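# Cap the open top of the clamped polarimeter tube

## Task

Following the reference image named manual, close the open top end of the polarimeter tube held in the clamp. The tube must stay upright in its clamp and the stand must not be moved. If the glass drops more than a few centimetres it may break, and then the task counts as failed.

## Robot and tools

Robot: two arms, left_arm and right_arm. Each sits on its own carriage on one floor track that runs along y at x = 0. left_rail is always the carriage on the +y side and carries left_arm; right_rail carries right_arm. Each base is at x = 0, y = that carriage's position_m, z = 0.04 m, facing +x. right_arm has a right hand, left_arm a mirrored left hand.

Scene frame: fixed to the table, table top at z = 0, +z up, +x the direction the arms face, +y to their left. The table edge is at x = 0.17 m. Positions are in metres, velocities in m/s and rad/s, orientations as quaternions wxyz.

Hand point: a point 0.05 m in front of the palm, in line with the index finger, 0.15 m out from the wrist flange. Its +z runs along the straight fingers, +y points out of the palm, +x runs across the palm away from the thumb on the right hand and toward the thumb on the left hand. Straight fingers reach 0.06 to 0.07 m past the point. A bracket on the little-finger side of the wrist can strike objects, and with the fingers level the wrist can hang below the point and hit the table first.

Rows (execute_actions and move): each row is 28 numbers, all in [-1, 1], always both arms. Order: left_arm dx, dy, dz, rx, ry, rz, then left_gripper little, ring, middle, index, thumb_bend, thumb_turn, force_limit, speed; then the same 14 for right_arm and right_gripper. dx..rz are an offset, not a pose: they count from that arm's Hand target as it stood when the action or move began, in that Hand target's own axes. 1.0 equals 0.6 m or 180 degrees; rx, ry, rz form one rotation vector. Every row in an action counts from the same start, not from the row before, and a repeated offset in a new action moves further. Six zeros re-command the current Hand target. Finger numbers: +1 open/straight, -1 closed; thumb_turn +1 beside the palm, -1 in front of it. force_limit maps -1..+1 to about 0..10 N at the fingertip (15 N thumb). speed rises linearly to full at +0.48; use -0.94 or lower for a gentle close. With the thumb in front, the hand grips things about 0.035 to 0.065 m thick, handles down to about 0.025 m. There is no 'no change' value: to keep a hand as it is, repeat its last eight sent numbers (or, if none sent yet, its hand_measured plus hand_force_limit and hand_speed).

execute_actions: actions is a list; each action may hold rows (1 to 15, one per control step of 1/30 s), steps (1 to 450, default 15, at least one per row), until (conditions on left_rail/right_rail fields, or {"all": {"status": "ended"}} / {"any": ...}), and device commands. After the last row the arm keeps heading to that row's target. Raise offsets gradually, about 0.01 per row, for smooth motion. cameras picks images; an empty actions list returns all.

Carriages: {"left_rail": {"position_m": x}} sets an absolute place on the track (left_rail -0.8 to 1.5 m, right_rail -1.5 to 0.8 m); speed_m_s 0.01 to 1, acceleration_factor 0.1 to 1; {"stop": true} brakes. Follow a drive with an action using until position_status != moving. Keep carriages roughly 0.78 m apart. A row's target travels with its carriage.

move: target is one 28-number row or up to 15 rows, offsets from the Hand targets at the move's start. speed is path speed in m/s, 0.002 to 3.2 (default 0.25). blend (m) rounds corners in a list. stop_force (4 to 120 N, both arms) ends an arm's path when the wrist sensor feels that much push along its motion; leave it out to back away from a contact. zero refreshes the force zero; blocking=false returns early (then use wait or stop). The result adds a 'move:' line: done, off_target, held, fault, moving, plus limits such as paced or held.

wait: seconds 0 to 10, holds last commands. stop: brakes a running move. zoom_image: camera and region [x0, y0, x1, y1] in pixels, max 504 by 504. show_instructions: shows the reference pages, including manual. zero_wrist_force: arm = left_arm or right_arm. finished_scene: scene number 1 or 2; irreversible.

Cameras: cam_high, cam_low, cam_mat, cam_tube, cam_left_wrist, cam_right_wrist, each 896x504.

Results: end_effector_position and quaternion per arm, Hand target (the base for the next offsets), Joint positions (rail, then six joints), joint torques, Wrist force/torque in the end effector's axes, hand_measured, hand_stopped_by (moving, target, force, stalled, fault), hand_load_n (positive when pushed open), rail position_m, position_status (moving, done, contact_stop, time_out, stopped, stopped_with_arm, stopped_for_other_arm, stopped_for_other_carriage) and position_answer (taken or not_taken).

Avoid: dropping the cap or tube, knocking the stand, tipping the tube out of vertical, anything leaving the table, hard collisions, pressing past a firm contact (arms are stiff and fault at about 150 N net force or joint torque limits, stopping 10 s), the two arms touching each other, and fingers overloaded. Approach the tube slowly and place the closure gently.

Each tool is called after "Call:" as name(argument=value, ...) on one line, values as JSON.

Reference images:

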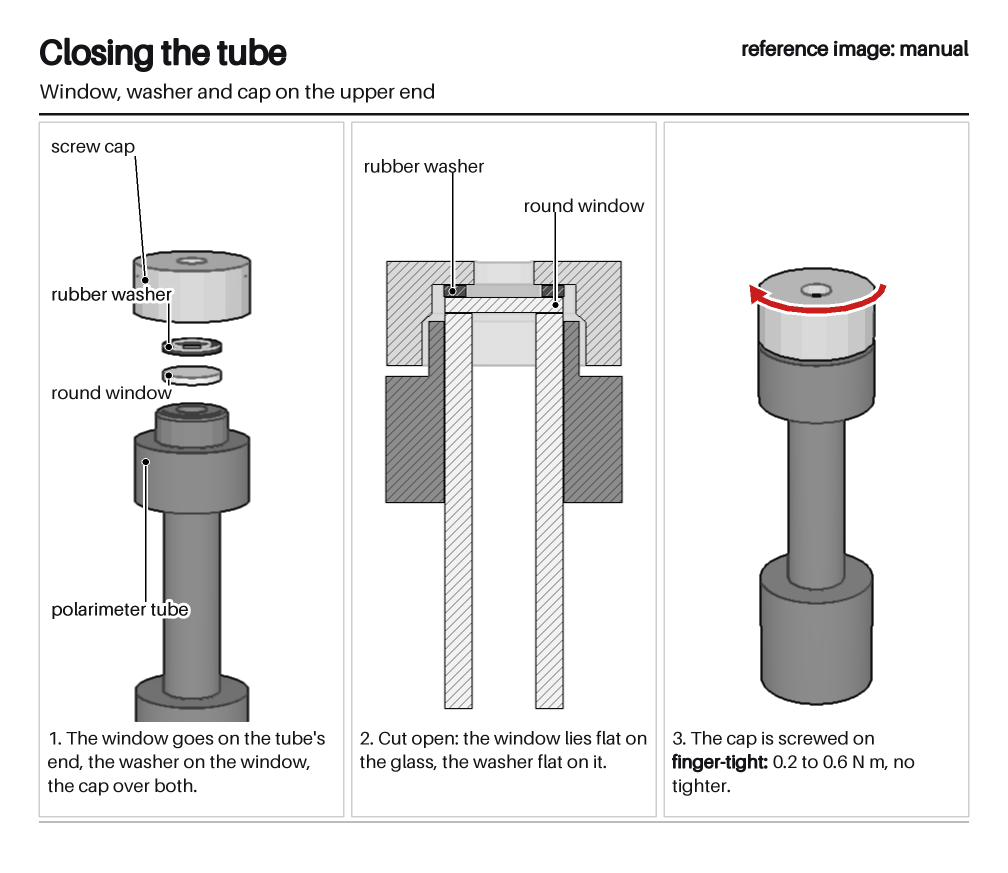

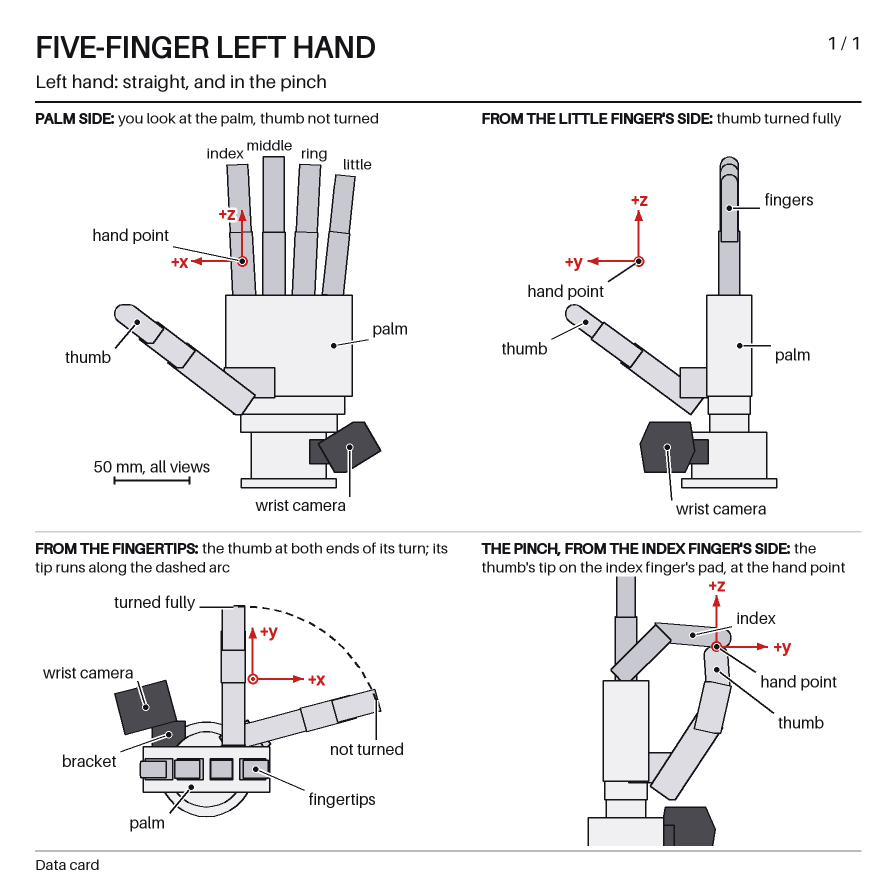

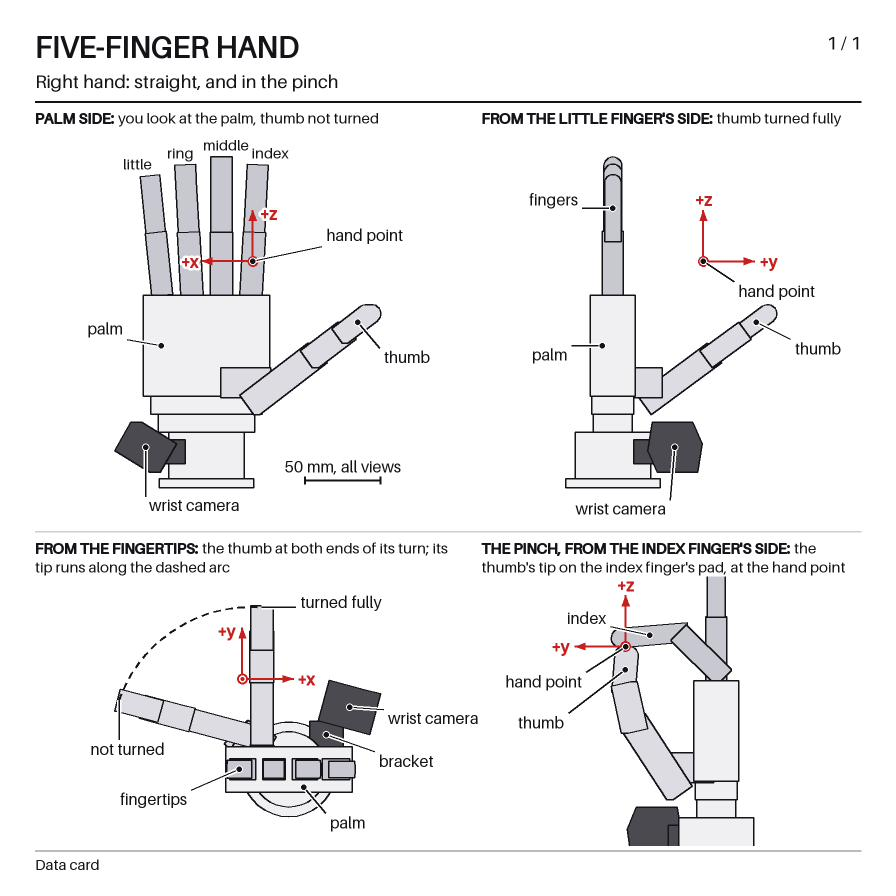

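## Session

Call:
execute_actions(actions=[])

Scene clock: 0.00 s.
left_arm: end_effector_position=(+0.3860, +0.7498, +0.6206) hand_measured=(+1.000, +1.000, +1.000, +1.000, +1.000, +1.000) hand_load_n=(+0.0, +0.0, +0.0, +0.0, +0.0, +0.0) hand_stopped_by=(target, target, target, target, target, target) hand_force_limit=0.00 hand_speed=-0.80 end_effector_quat_wxyz=(+0.000, +1.000, +0.000, +0.000) | right_arm: end_effector_position=(+0.3860, -0.9723, +0.6206) hand_measured=(+1.000, +1.000, +1.000, +1.000, +1.000, +1.000) hand_load_n=(+0.0, +0.0, +0.0, +0.0, +0.0, +0.0) hand_stopped_by=(target, target, target, target, target, target) hand_force_limit=0.00 hand_speed=-0.80 end_effector_quat_wxyz=(+0.000, +0.000, +1.000, +0.000)
Joint positions: left_arm=[0.731 -0.281 -1.782 1.662 1.69 1.571 1.29] | right_arm=[-1.111 -0.281 -1.782 1.662 1.69 1.571 -1.851]
Joint velocities: within noise
Joint torques (N m): no reading
Wrist force (N): no reading
Wrist torque (N m): no reading
Wrist force, peak (N): no reading
Hand target: left_arm +0.3860, +0.7498, +0.6206; +0.000, +1.000, +0.000, +0.000 | right_arm +0.3860, -0.9723, +0.6206; +0.000, +0.000, +1.000, +0.000
left_rail: position_m=0.731 position_status=done
right_rail: position_m=-1.111 position_status=done

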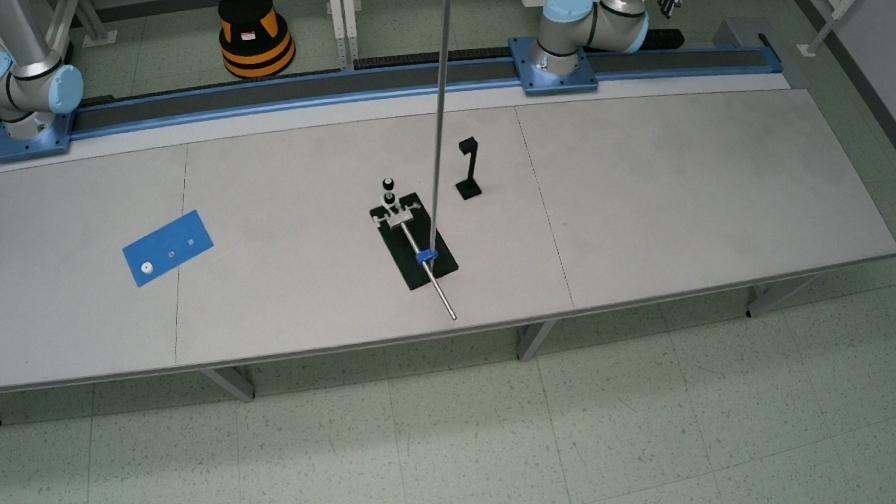

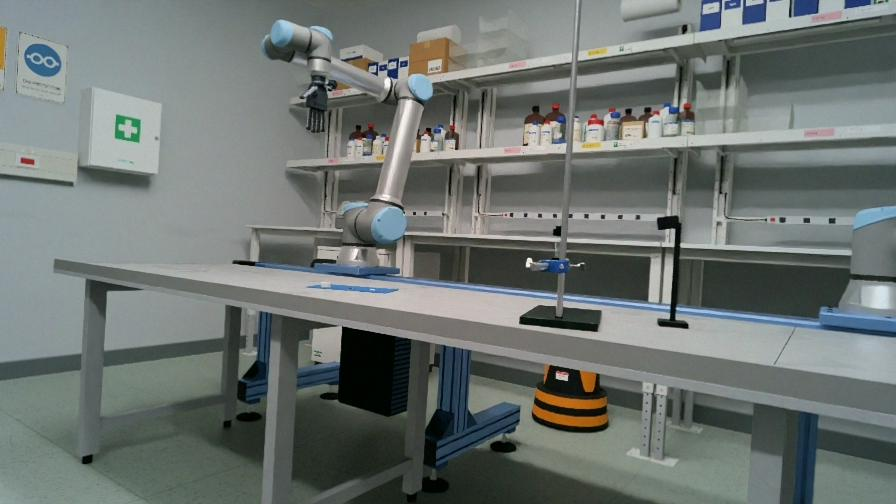

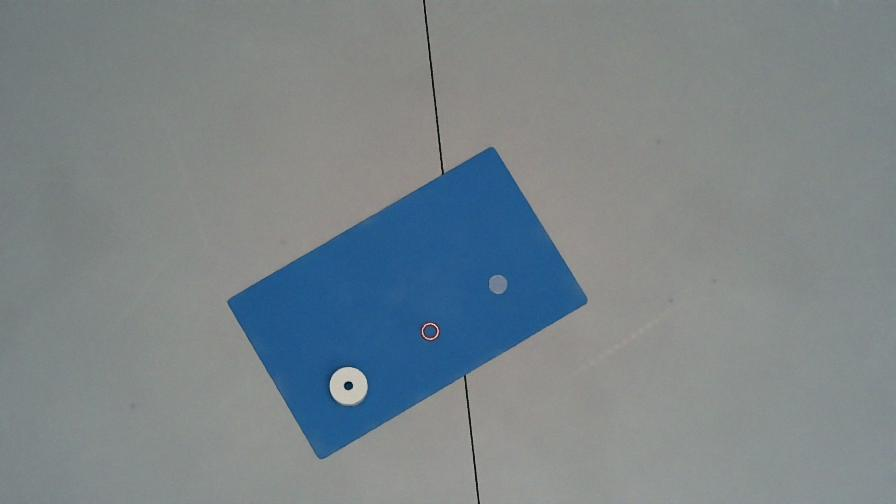

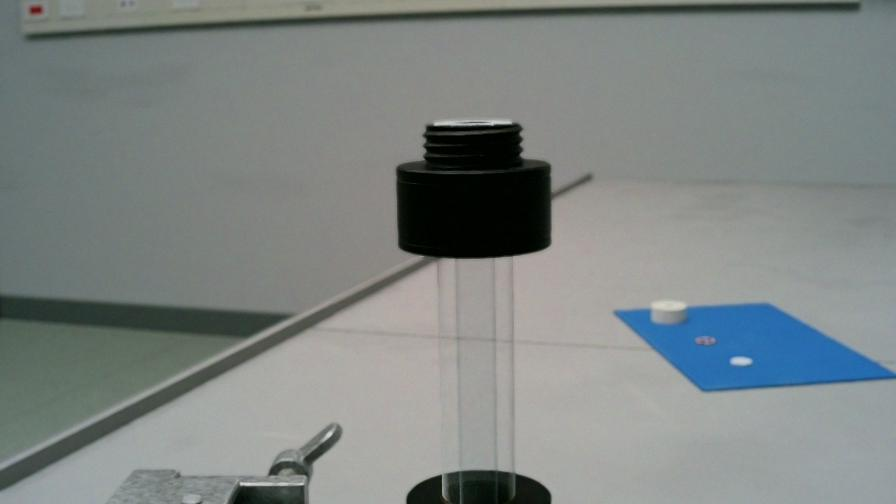

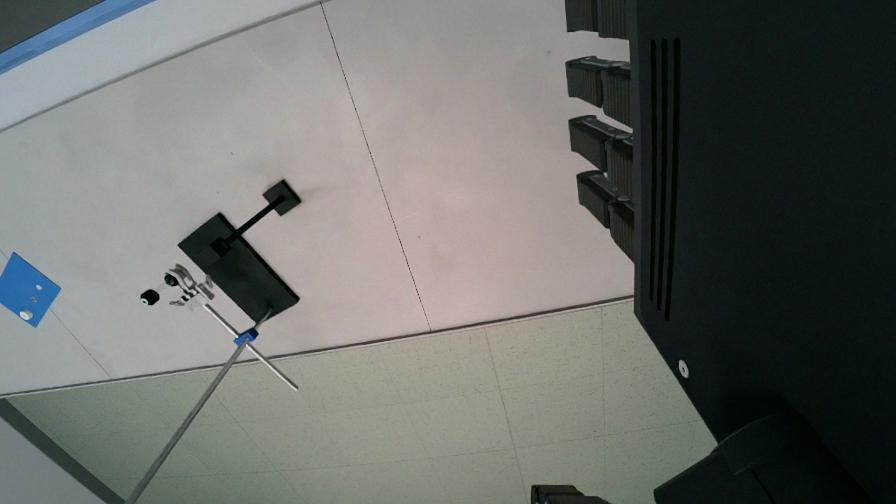

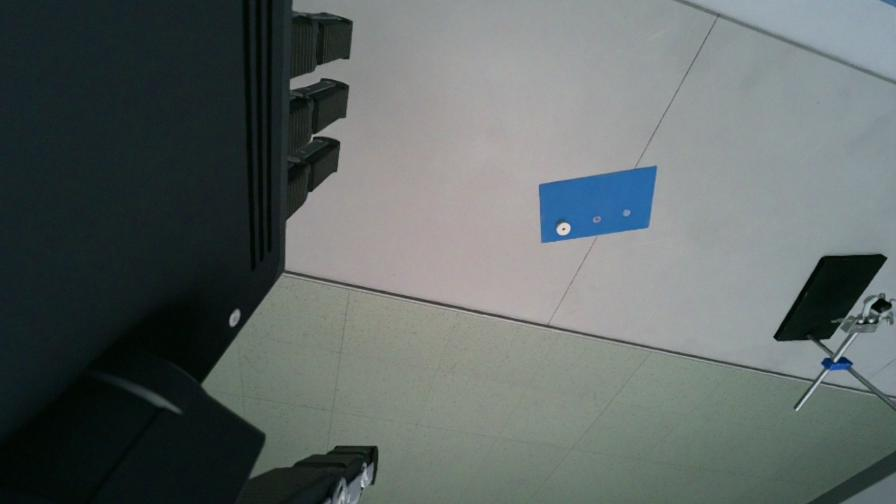

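Call:
zoom_image(camera="cam_mat", region=[290, 240, 550, 440])

Call:
zoom_image(camera="cam_tube", region=[340, 90, 620, 290])

Call:
zoom_image(camera="cam_tube", region=[590, 270, 896, 420])

Call:
zoom_image(camera="cam_high", region=[340, 120, 500, 330])

Call:
zoom_image(camera="cam_low", region=[480, 200, 720, 350])

Call:
zoom_image(camera="cam_left_wrist", region=[120, 160, 320, 400])

Call:
zoom_image(camera="cam_right_wrist", region=[520, 150, 680, 260])

Scaled by 1.938.

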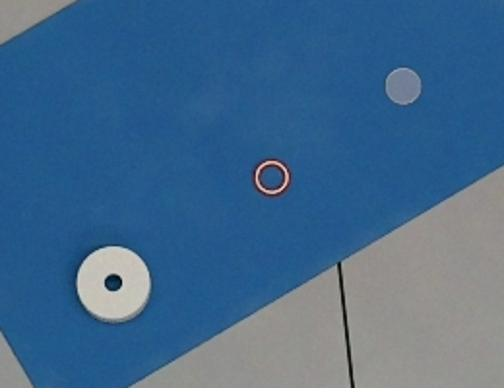

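Scaled by 1.800.

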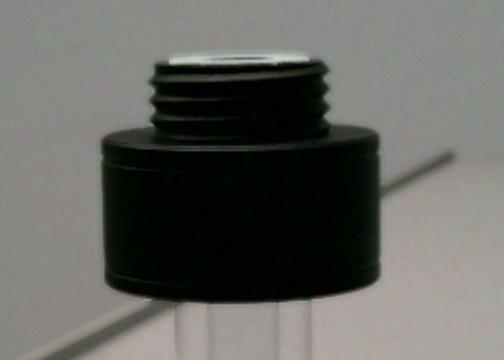

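Scaled by 1.647.

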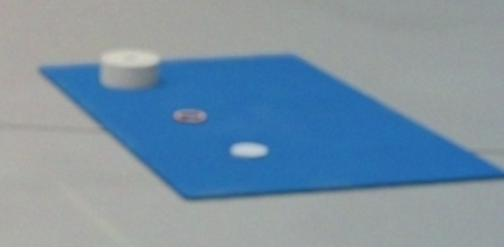

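Scaled by 2.400.

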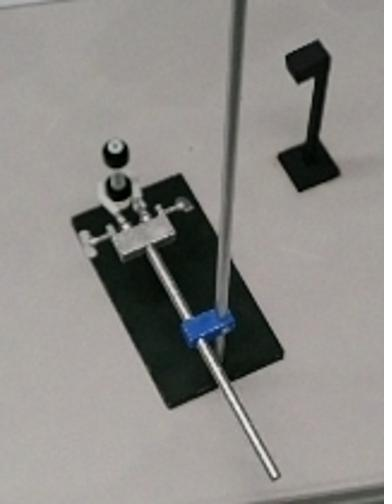

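Scaled by 2.100.

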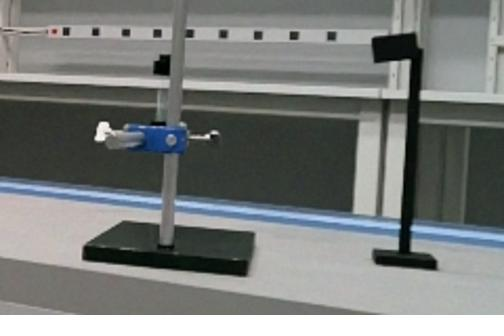

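Scaled by 2.100.

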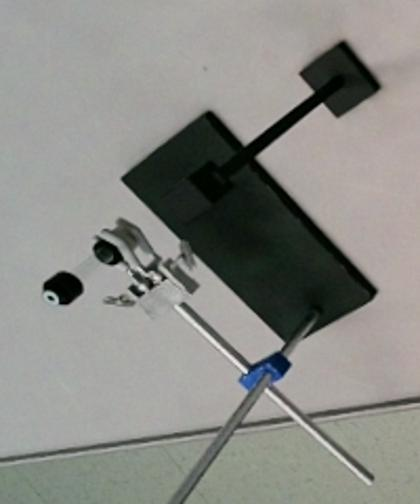

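Scaled by 3.150.

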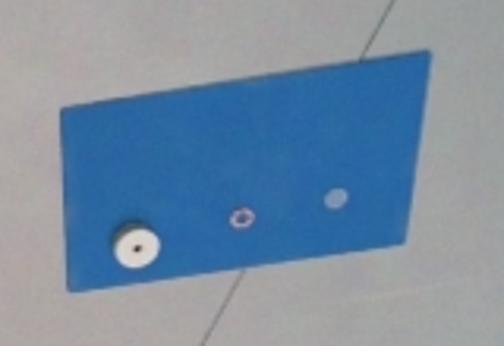

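Call:
execute_actions(actions=[{"right_rail": {"position_m": -0.785, "speed_m_s": 0.3, "acceleration_factor": 0.4}, "steps": 150, "until": {"right_rail": {"position_status": ["!=", "moving"]}}}])

Scene clock: 15.47 s.
left_arm: end_effector_position=(+0.3860, +0.7498, +0.6206) hand_measured=(+1.000, +1.000, +1.000, +1.000, +1.000, +1.000) hand_load_n=(+0.0, +0.0, +0.0, +0.0, -0.5, +0.0) hand_stopped_by=(target, target, target, target, target, target) hand_force_limit=0.00 hand_speed=-0.80 end_effector_quat_wxyz=(+0.000, +1.000, +0.000, +0.000) | right_arm: end_effector_position=(+0.3860, -0.6459, +0.6206) hand_measured=(+1.000, +1.000, +1.000, +1.000, +1.000, +1.000) hand_load_n=(+0.0, +0.0, +0.0, +0.0, -0.5, +0.5) hand_stopped_by=(target, target, target, target, target, target) hand_force_limit=0.00 hand_speed=-0.80 end_effector_quat_wxyz=(+0.000, +0.000, +1.000, +0.000)
Joint positions: left_arm=[0.731 -0.281 -1.782 1.662 1.69 1.571 1.29] | right_arm=[-0.785 -0.281 -1.782 1.662 1.69 1.571 -1.851]
Joint torques (N m): left_arm=[1.54 -20.85 -36.64 3.91 -0.5 0.02] | right_arm=[-3.74 -19.27 -37.89 4.33 0.17 -0.26]
Wrist force (N): left_arm=[0.0 0.3 0.2] | right_arm=[-0.2 0.4 0.1]
Wrist torque (N m): left_arm=[0.03 0.01 -0.01] | right_arm=[0.05 0.02 0.00]
Wrist force, peak (N): left_arm=[0.4 0.0 0.6] | right_arm=[0.0 1.3 0.4]
Hand target: left_arm +0.3860, +0.7498, +0.6206; +0.000, +1.000, +0.000, +0.000 | right_arm +0.3860, -0.6459, +0.6206; +0.000, +0.000, +1.000, +0.000
left_rail: position_m=0.731 position_status=done
right_rail: position_m=-0.785 speed_m_s=0.30 position_status=done

Call:
move(target=[0,0,0,0,0,0, 1,1,1,1,1,1,0,-0.8, -0.3067,0.1098,0.6177,0.23828,-0.23828,-0.45772, 1,1,0.1,0.1,0.6,-1,0,-0.5], speed=0.3, cameras=["cam_right_wrist", "cam_mat", "cam_high"])

Scene clock: 19.93 s.
left_arm: end_effector_position=(+0.3860, +0.7498, +0.6206) hand_measured=(+1.000, +1.000, +1.000, +1.000, +1.000, +1.000) hand_load_n=(+0.0, +0.0, +0.0, +0.0, +0.0, +0.0) hand_stopped_by=(target, target, target, target, target, target) hand_force_limit=0.00 hand_speed=-0.80 end_effector_quat_wxyz=(+0.000, +1.000, +0.000, +0.000) | right_arm: end_effector_position=(+0.5700, -0.5800, +0.2501) hand_measured=(+1.000, +1.000, +0.100, +0.100, +0.600, -1.000) hand_load_n=(+0.0, +0.0, +0.0, +0.0, +0.0, +0.0) hand_stopped_by=(target, target, target, target, target, target) hand_force_limit=0.00 hand_speed=-0.50 end_effector_quat_wxyz=(-0.326, +0.627, -0.627, +0.326)
Joint positions: left_arm=[0.731 -0.281 -1.782 1.662 1.69 1.571 1.29] | right_arm=[-0.785 0 -1.641 2.156 0.097 1.571 -3.141]
Joint torques (N m): left_arm=[0.16 -21.49 -36.32 3.79 -0.42 -0.02] | right_arm=[-16.47 -11.78 -26.96 -1.7 -1.94 -3.52]
Wrist force (N): left_arm=[0.3 0.2 -0.1] | right_arm=[-0.1 -0.2 1.0]
Wrist torque (N m): left_arm=[0.03 -0.06 0.02] | right_arm=[0.15 0.05 0.01]
Wrist force, peak (N): left_arm=[0.4 -0.3 0.3] | right_arm=[-0.6 0.3 1.5]
Hand target: left_arm +0.3860, +0.7498, +0.6206; +0.000, +1.000, +0.000, +0.000 | right_arm +0.5700, -0.5800, +0.2500; -0.327, +0.627, -0.627, +0.327
Off the commanded pose: left_arm 0.000 m, 0 deg | right_arm 0.000 m, 0 deg.
left_rail: position_m=0.731 position_status=done
right_rail: position_m=-0.785 speed_m_s=0.30 position_status=done
move: done
camera_calibration:
cam_right_wrist: T_world_to_cam=[[-0.5512, -0.273541, -0.78826, 0.352897], [-0.556569, 0.824377, 0.103113, 0.767066], [0.621618, 0.495557, -0.606641, 0.200237], [0, 0, 0, 1]] pos_world=[0.496971, -0.635049, 0.320552]
Images, in order (width x height): cam_high 896x504, cam_mat 896x504, cam_right_wrist 896x504.

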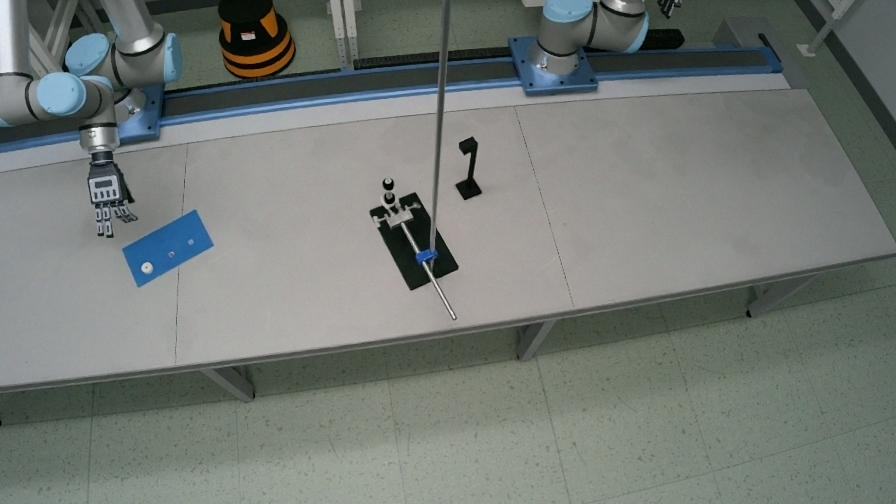

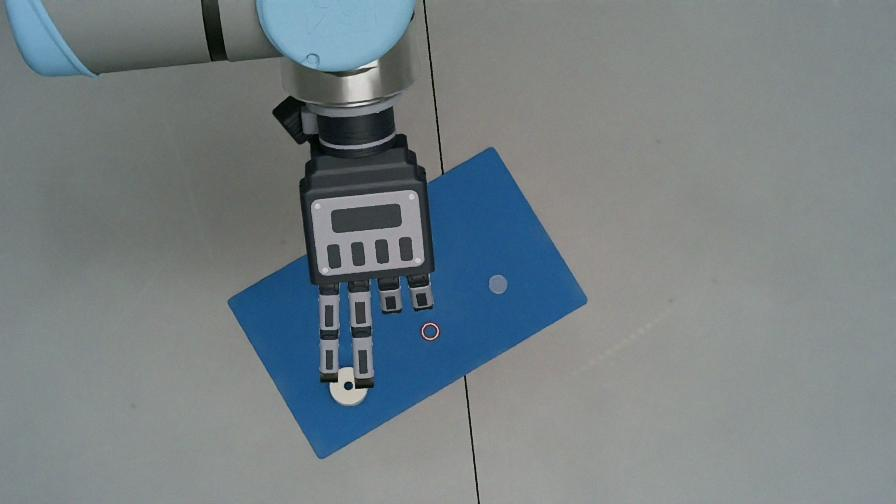

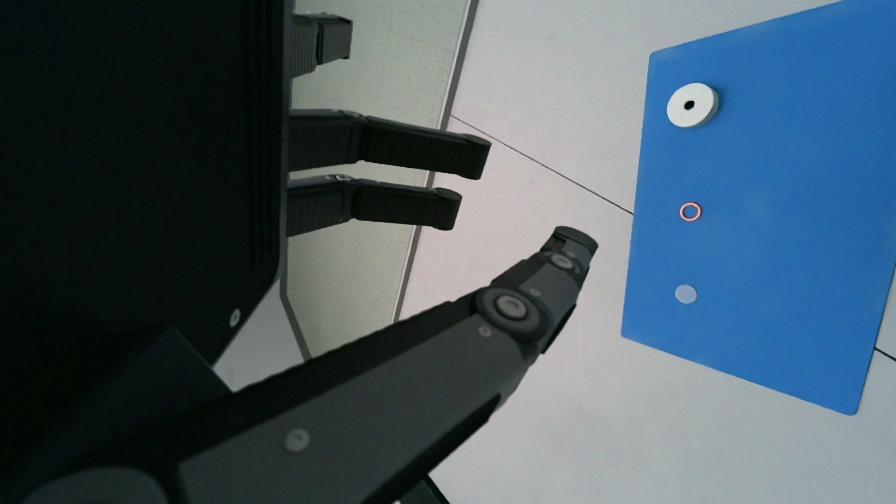

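Call:
move(target=[0,0,0,0,0,0, 1,1,1,1,1,1,0,-0.8, -0.1133,0.2766,0.1571,0,0,0, 1,1,-0.1,-0.1,0.55,-1,0,-0.5], speed=0.2, cameras=["cam_right_wrist", "cam_mat"])

Scene clock: 24.63 s.
left_arm: end_effector_position=(+0.3860, +0.7498, +0.6206) hand_measured=(+1.000, +1.000, +1.000, +1.000, +1.000, +1.000) hand_load_n=(+0.0, +0.0, +0.0, +0.0, +0.0, +0.0) hand_stopped_by=(target, target, target, target, target, target) hand_force_limit=0.00 hand_speed=-0.80 end_effector_quat_wxyz=(+0.000, +1.000, +0.000, +0.000) | right_arm: end_effector_position=(+0.5519, -0.5121, +0.0601) hand_measured=(+1.000, +1.000, -0.100, -0.100, +0.550, -1.000) hand_load_n=(+0.0, +0.0, +0.0, +0.0, +0.0, +0.0) hand_stopped_by=(target, target, target, target, target, target) hand_force_limit=0.00 hand_speed=-0.50 end_effector_quat_wxyz=(-0.326, +0.627, -0.627, +0.326)
Joint positions: left_arm=[0.731 -0.281 -1.782 1.662 1.69 1.571 1.29] | right_arm=[-0.785 0.175 -1.353 2.284 -0.313 1.714 -3.04]
Joint torques (N m): left_arm=[1.42 -21.26 -35.58 4.2 -0.3 -0.34] | right_arm=[11.12 -26.23 -31.12 -2.19 2.92 3.06]
Wrist force (N): left_arm=[0.4 0.0 -0.1] | right_arm=[-0.2 -0.1 0.9]
Wrist torque (N m): left_arm=[0.00 -0.07 0.02] | right_arm=[0.19 0.07 -0.23]
Wrist force, peak (N): left_arm=[0.5 0.3 -0.2] | right_arm=[-0.5 1.2 1.0]
Hand target: left_arm +0.3860, +0.7498, +0.6206; +0.000, +1.000, +0.000, +0.000 | right_arm +0.5520, -0.5120, +0.0600; -0.327, +0.627, -0.627, +0.327
Off the commanded pose: left_arm 0.000 m, 0 deg | right_arm 0.000 m, 0 deg.
left_rail: position_m=0.731 position_status=done
right_rail: position_m=-0.785 speed_m_s=0.30 position_status=done
move: done
camera_calibration:
cam_right_wrist: T_world_to_cam=[[-0.551081, -0.273794, -0.788256, 0.211658], [-0.55689, 0.824167, 0.103062, 0.720695], [0.621437, 0.495767, -0.606656, 0.0627843], [0, 0, 0, 1]] pos_world=[0.478972, -0.567149, 0.130652]
Images, in order (width x height): cam_mat 896x504, cam_right_wrist 896x504.

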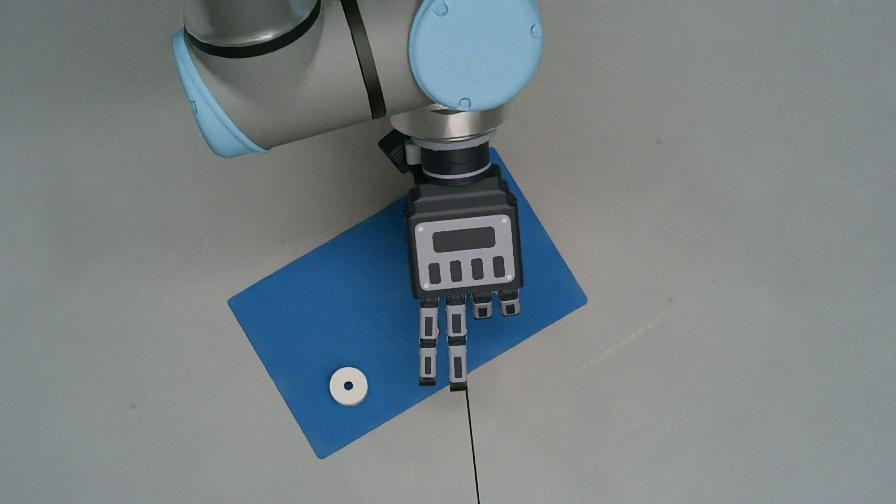

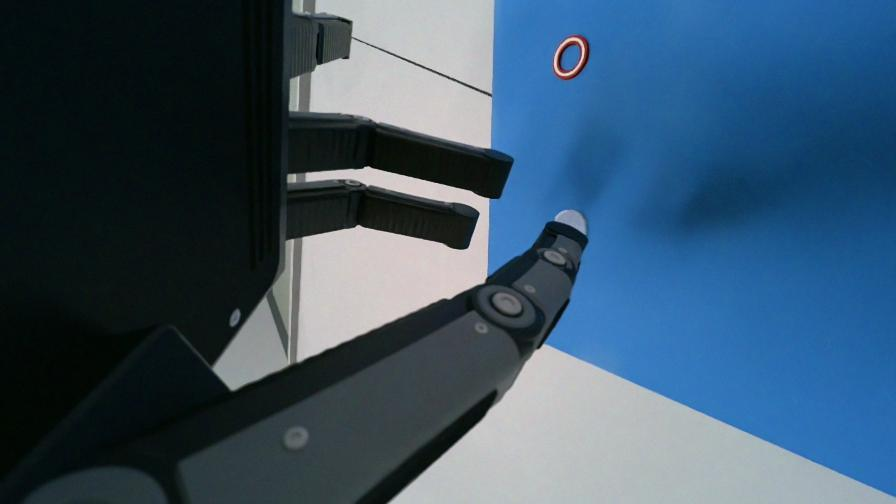

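Call:
zoom_image(camera="cam_right_wrist", region=[280, 20, 640, 360])

Call:
zoom_image(camera="cam_mat", region=[380, 260, 560, 400])

Scaled by 1.400.

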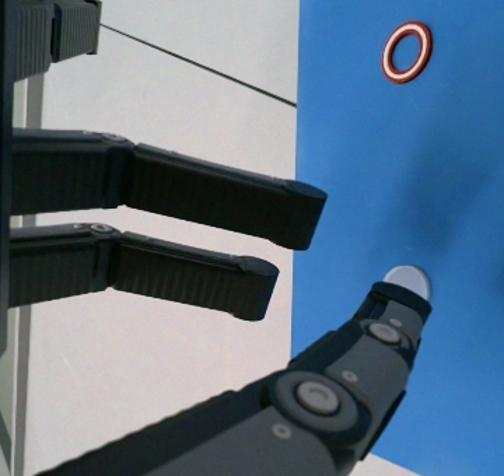

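Scaled by 2.800.

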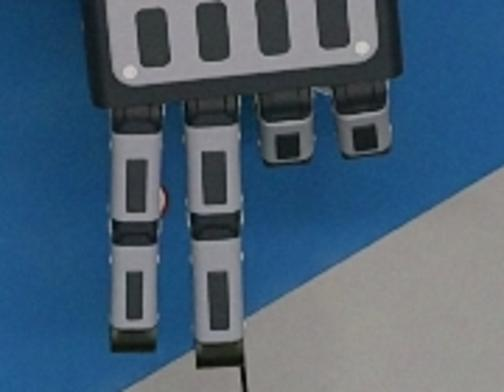

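Call:
move(target=[0,0,0,0,0,0, 1,1,1,1,1,1,0,-0.8, -0.00667,0.0327,0.02595,0,0,0, 1,1,-0.1,-0.1,0.55,-1,0,-0.5], speed=0.05, stop_force=5, cameras=["cam_right_wrist", "cam_tube"])

Call:
zoom_image(camera="cam_right_wrist", region=[400, 120, 640, 320])

Call:
zoom_image(camera="cam_tube", region=[590, 250, 896, 420])

Scene clock: 28.90 s.
left_arm: end_effector_position=(+0.3860, +0.7498, +0.6206) hand_measured=(+1.000, +1.000, +1.000, +1.000, +1.000, +1.000) hand_load_n=(+0.0, +0.0, +0.0, +0.0, +0.0, +0.0) hand_stopped_by=(target, target, target, target, target, target) hand_force_limit=0.00 hand_speed=-0.80 end_effector_quat_wxyz=(+0.000, +1.000, +0.000, +0.000) | right_arm: end_effector_position=(+0.5535, -0.5080, +0.0350) hand_measured=(+1.000, +1.000, -0.100, -0.100, +0.550, -1.000) hand_load_n=(+0.0, +0.0, +0.0, +0.0, +0.0, +0.0) hand_stopped_by=(target, target, target, target, target, target) hand_force_limit=0.00 hand_speed=-0.50 end_effector_quat_wxyz=(-0.327, +0.627, -0.627, +0.327)
Joint positions: left_arm=[0.731 -0.281 -1.782 1.662 1.69 1.571 1.29] | right_arm=[-0.785 0.185 -1.303 2.289 -0.367 1.722 -3.035]
Joint torques (N m): left_arm=[2.35 -21.39 -36.83 3.8 -0.71 0.2] | right_arm=[5.55 -22.63 -14.97 -1.87 2.49 3.3]
Wrist force (N): left_arm=[0.2 0.3 0.0] | right_arm=[0.0 -0.5 0.6]
Wrist torque (N m): left_arm=[0.03 -0.03 0.00] | right_arm=[0.13 0.05 -0.24]
Wrist force, peak (N): left_arm=[0.6 0.0 0.2] | right_arm=[-0.1 -0.3 1.0]
Hand target: left_arm +0.3860, +0.7498, +0.6206; +0.000, +1.000, +0.000, +0.000 | right_arm +0.5535, -0.5080, +0.0350; -0.327, +0.627, -0.627, +0.327
Off the commanded pose: left_arm 0.000 m, 0 deg | right_arm 0.000 m, 0 deg.
left_rail: position_m=0.731 position_status=done
right_rail: position_m=-0.785 speed_m_s=0.30 position_status=done
move: done
camera_calibration:
cam_right_wrist: T_world_to_cam=[[-0.550971, -0.273804, -0.788329, 0.193826], [-0.556852, 0.82421, 0.102923, 0.720814], [0.621568, 0.49569, -0.606584, 0.0444167], [0, 0, 0, 1]] pos_world=[0.480572, -0.563049, 0.105552]
Images, in order (width x height): cam_tube 896x504, cam_right_wrist 896x504.

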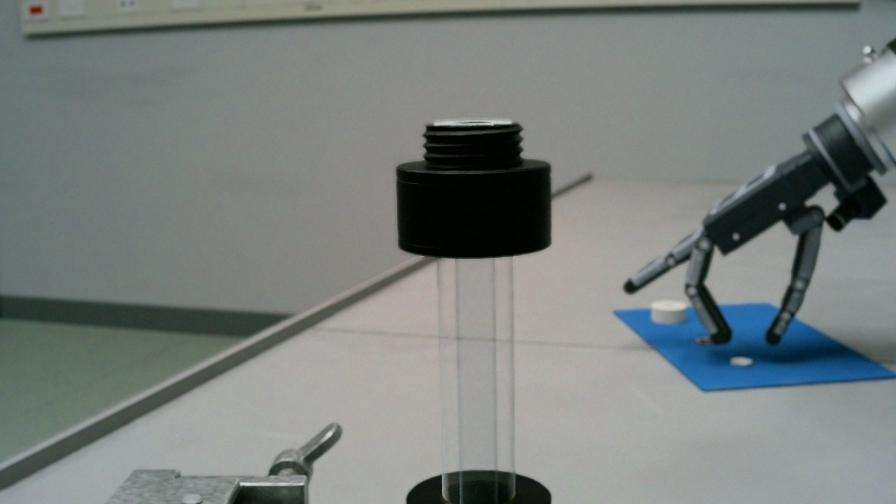

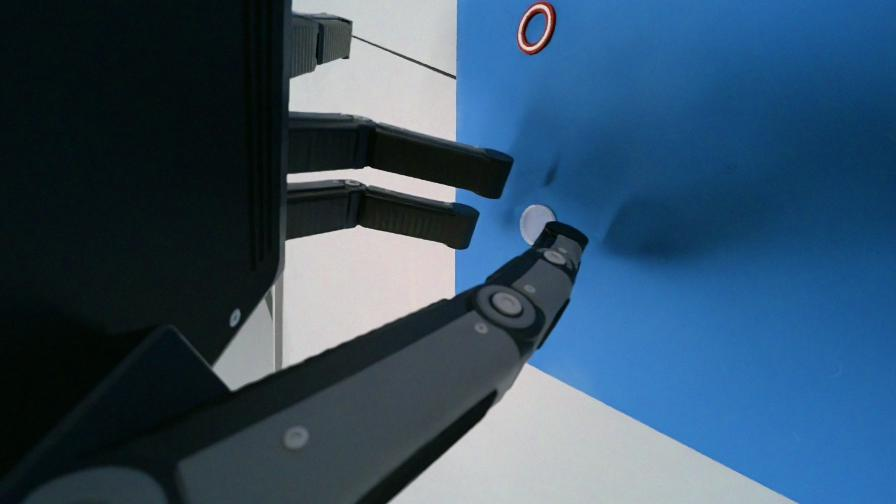

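Scaled by 2.100.

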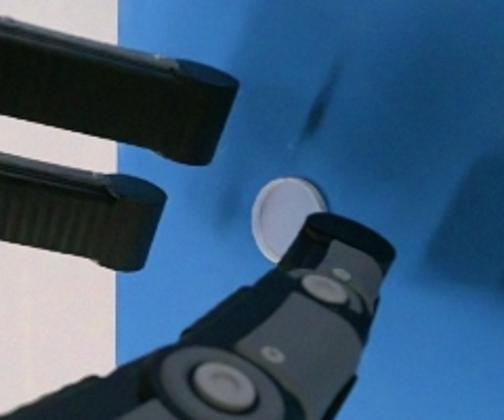

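Scaled by 1.647.

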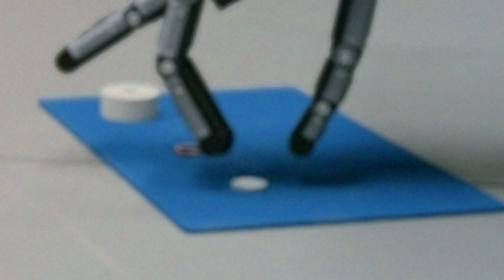

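Call:
move(target=[0,0,0,0,0,0, 1,1,1,1,1,1,0,-0.8, -0.005,0.0131,0.01325,0,0,0, 1,1,-0.1,-0.1,0.55,-1,0,-0.5], speed=0.03, stop_force=5, cameras=["cam_right_wrist", "cam_tube"])

Call:
zoom_image(camera="cam_right_wrist", region=[400, 120, 640, 320])

Call:
zoom_image(camera="cam_tube", region=[650, 280, 830, 400])

Scene clock: 32.53 s.
left_arm: end_effector_position=(+0.3860, +0.7498, +0.6206) hand_measured=(+1.000, +1.000, +1.000, +1.000, +1.000, +1.000) hand_load_n=(+0.0, +0.0, +0.0, +0.0, +0.0, +0.0) hand_stopped_by=(target, target, target, target, target, target) hand_force_limit=0.00 hand_speed=-0.80 end_effector_quat_wxyz=(+0.000, +1.000, +0.000, +0.000) | right_arm: end_effector_position=(+0.5555, -0.5050, +0.0240) hand_measured=(+1.000, +1.000, -0.100, -0.100, +0.550, -1.000) hand_load_n=(+0.0, +0.0, +0.0, +0.0, +0.0, +0.0) hand_stopped_by=(target, target, target, target, target, target) hand_force_limit=0.00 hand_speed=-0.50 end_effector_quat_wxyz=(-0.327, +0.627, -0.627, +0.327)
Joint positions: left_arm=[0.731 -0.281 -1.782 1.662 1.69 1.571 1.29] | right_arm=[-0.785 0.191 -1.279 2.287 -0.388 1.727 -3.031]
Joint torques (N m): left_arm=[-1.13 -21.42 -36.03 3.98 -0.82 0] | right_arm=[8.33 -24.17 -28.78 -1.8 2.75 3.8]
Wrist force (N): left_arm=[0.1 0.0 -0.1] | right_arm=[-0.4 -0.2 0.4]
Wrist torque (N m): left_arm=[0.00 -0.02 0.01] | right_arm=[0.18 0.12 -0.26]
Wrist force, peak (N): left_arm=[0.3 0.3 0.6] | right_arm=[-0.1 -0.4 0.9]
Hand target: left_arm +0.3860, +0.7498, +0.6206; +0.000, +1.000, +0.000, +0.000 | right_arm +0.5555, -0.5050, +0.0240; -0.327, +0.627, -0.627, +0.327
Off the commanded pose: left_arm 0.000 m, 0 deg | right_arm 0.000 m, 0 deg.
left_rail: position_m=0.731 position_status=done
right_rail: position_m=-0.785 speed_m_s=0.30 position_status=done
move: done
camera_calibration:
cam_right_wrist: T_world_to_cam=[[-0.550971, -0.273804, -0.788329, 0.187077], [-0.556852, 0.82421, 0.102923, 0.720588], [0.621568, 0.49569, -0.606584, 0.0350141], [0, 0, 0, 1]] pos_world=[0.482572, -0.560049, 0.0945523]
Images, in order (width x height): cam_tube 896x504, cam_right_wrist 896x504.

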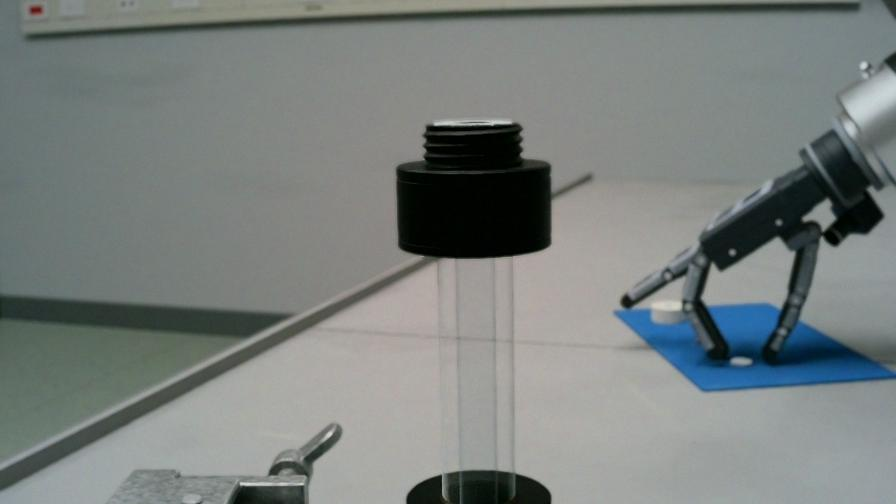

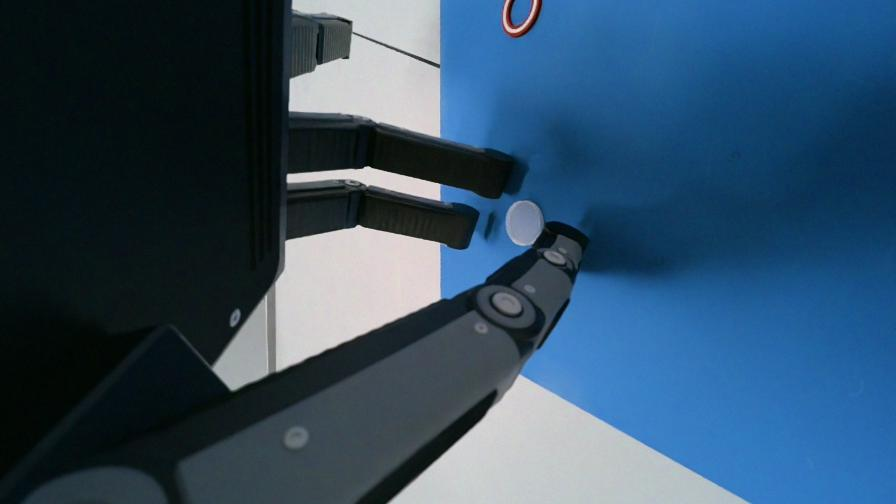

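Scaled by 2.100.

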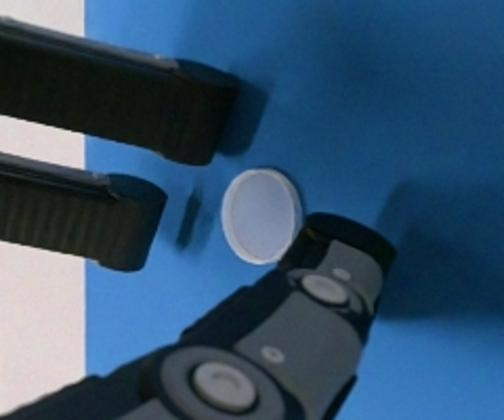

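Scaled by 2.800.

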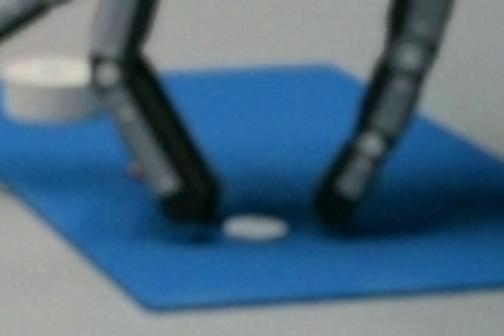

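Call:
move(target=[0,0,0,0,0,0, 1,1,1,1,1,1,0,-0.8, 0,-0.01365,-0.00956,0,0,0, 1,1,-0.1,-0.1,0.55,-1,0,-0.5], speed=0.05)

Call:
move(target=[0,0,0,0,0,0, 1,1,1,1,1,1,0,-0.8, -0.00817,-0.00338,0.01065,0,0,0, 1,1,-0.17,1,0.55,-1,0,-0.5], speed=0.05, cameras=["cam_right_wrist", "cam_tube"])

Call:
zoom_image(camera="cam_right_wrist", region=[400, 120, 640, 320])

Call:
zoom_image(camera="cam_tube", region=[650, 280, 830, 400])

Scene clock: 37.63 s.
left_arm: end_effector_position=(+0.3860, +0.7498, +0.6206) hand_measured=(+1.000, +1.000, +1.000, +1.000, +1.000, +1.000) hand_load_n=(+0.0, +0.0, +0.0, +0.0, +0.0, +0.0) hand_stopped_by=(target, target, target, target, target, target) hand_force_limit=0.00 hand_speed=-0.80 end_effector_quat_wxyz=(+0.000, +1.000, +0.000, +0.000) | right_arm: end_effector_position=(+0.5555, -0.5050, +0.0339) hand_measured=(+1.000, +1.000, -0.100, -0.100, +0.550, -1.000) hand_load_n=(+0.0, +0.0, +0.0, +0.0, +0.0, +0.0) hand_stopped_by=(target, target, target, target, target, target) hand_force_limit=0.00 hand_speed=-0.50 end_effector_quat_wxyz=(-0.327, +0.627, -0.627, +0.327)
Joint positions: left_arm=[0.731 -0.281 -1.782 1.662 1.69 1.571 1.29] | right_arm=[-0.785 0.191 -1.297 2.283 -0.366 1.727 -3.031]
Joint torques (N m): left_arm=[0.93 -20.51 -35.56 3.95 -0.78 -0.02] | right_arm=[5.5 -58.17 -29.73 3.5 3 3.63]
Wrist force (N): left_arm=[0.3 -0.1 -0.3] | right_arm=[-0.2 -0.3 0.4]
Wrist torque (N m): left_arm=[0.00 -0.05 0.02] | right_arm=[0.16 0.09 -0.25]
Wrist force, peak (N): left_arm=[0.6 0.3 0.1] | right_arm=[-0.2 -0.4 1.0]
Hand target: left_arm +0.3860, +0.7498, +0.6206; +0.000, +1.000, +0.000, +0.000 | right_arm +0.5555, -0.5050, +0.0340; -0.327, +0.627, -0.627, +0.327
Off the commanded pose: left_arm 0.000 m, 0 deg | right_arm 0.000 m, 0 deg.
left_rail: position_m=0.731 position_status=done
right_rail: position_m=-0.785 speed_m_s=0.30 position_status=done
move: done

Scene clock: 38.70 s.
left_arm: end_effector_position=(+0.3860, +0.7498, +0.6206) hand_measured=(+1.000, +1.000, +1.000, +1.000, +1.000, +1.000) hand_load_n=(+0.0, +0.0, +0.0, +0.0, +0.0, +0.0) hand_stopped_by=(target, target, target, target, target, target) hand_force_limit=0.00 hand_speed=-0.80 end_effector_quat_wxyz=(+0.000, +1.000, +0.000, +0.000) | right_arm: end_effector_position=(+0.5619, -0.5002, +0.0320) hand_measured=(+1.000, +1.000, -0.170, +1.000, +0.550, -1.000) hand_load_n=(+0.0, +0.0, +0.0, -0.5, +0.0, +0.0) hand_stopped_by=(target, target, target, target, target, target) hand_force_limit=0.00 hand_speed=-0.50 end_effector_quat_wxyz=(-0.327, +0.627, -0.627, +0.327)
Joint positions: left_arm=[0.731 -0.281 -1.782 1.662 1.69 1.571 1.29] | right_arm=[-0.785 0.2 -1.283 2.268 -0.364 1.734 -3.026]
Joint torques (N m): left_arm=[1.53 -19.88 -36.1 3.93 -0.6 -0.02] | right_arm=[5.04 -26.12 -28.31 3.81 2.67 3.4]
Wrist force (N): left_arm=[0.1 0.0 0.1] | right_arm=[-0.2 -0.3 0.7]
Wrist torque (N m): left_arm=[-0.01 -0.01 0.01] | right_arm=[0.15 0.09 -0.26]
Wrist force, peak (N): left_arm=[0.4 0.0 0.5] | right_arm=[-0.3 -0.4 1.0]
Hand target: left_arm +0.3860, +0.7498, +0.6206; +0.000, +1.000, +0.000, +0.000 | right_arm +0.5619, -0.5001, +0.0320; -0.327, +0.627, -0.627, +0.327
Off the commanded pose: left_arm 0.000 m, 0 deg | right_arm 0.000 m, 0 deg.
left_rail: position_m=0.731 position_status=done
right_rail: position_m=-0.785 speed_m_s=0.30 position_status=done
move: done
camera_calibration:
cam_right_wrist: T_world_to_cam=[[-0.550971, -0.273804, -0.788329, 0.198252], [-0.556852, 0.82421, 0.102923, 0.71929], [0.621568, 0.49569, -0.606584, 0.0334598], [0, 0, 0, 1]] pos_world=[0.488972, -0.555149, 0.102552]
Images, in order (width x height): cam_tube 896x504, cam_right_wrist 896x504.

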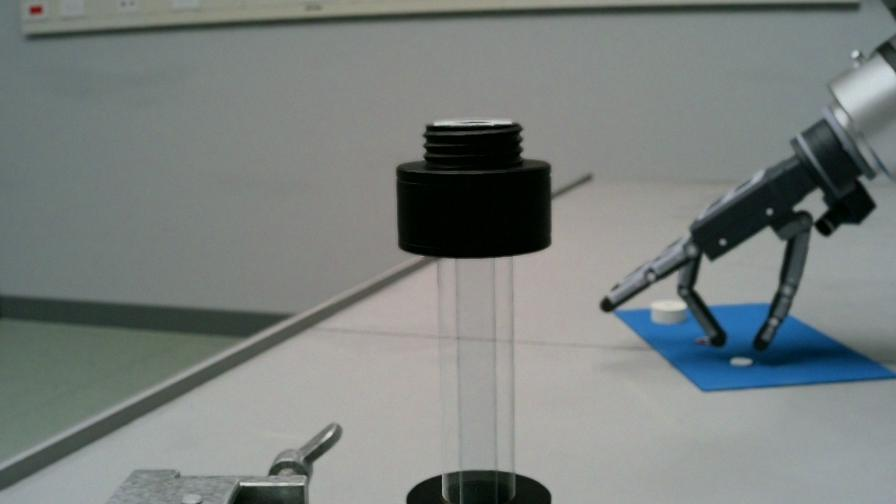

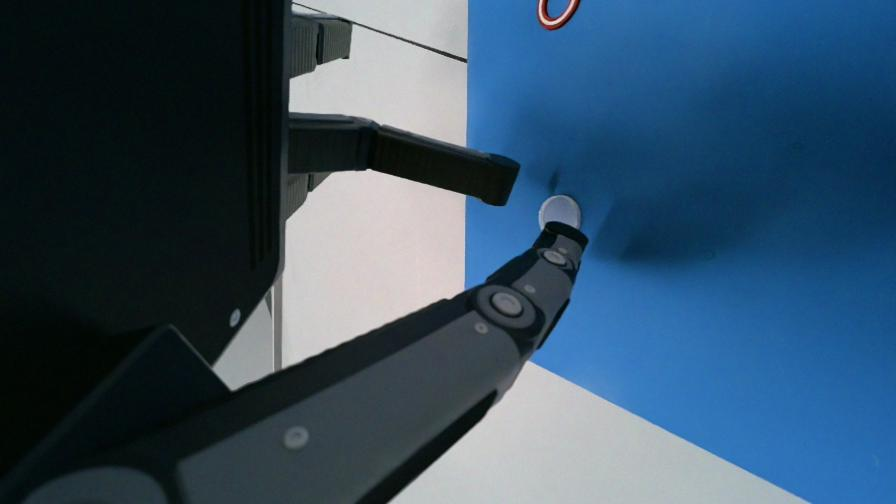

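Scaled by 2.100.

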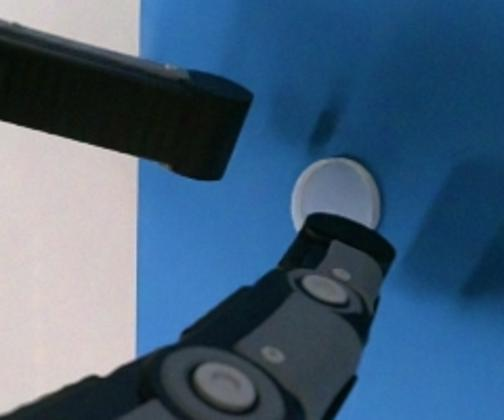

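Scaled by 2.800.

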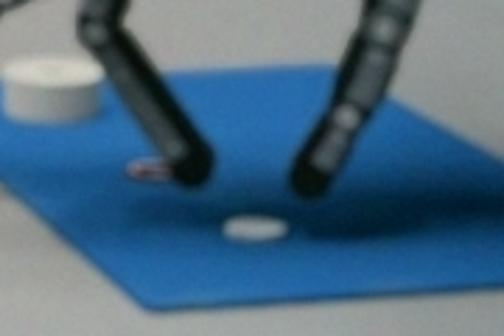

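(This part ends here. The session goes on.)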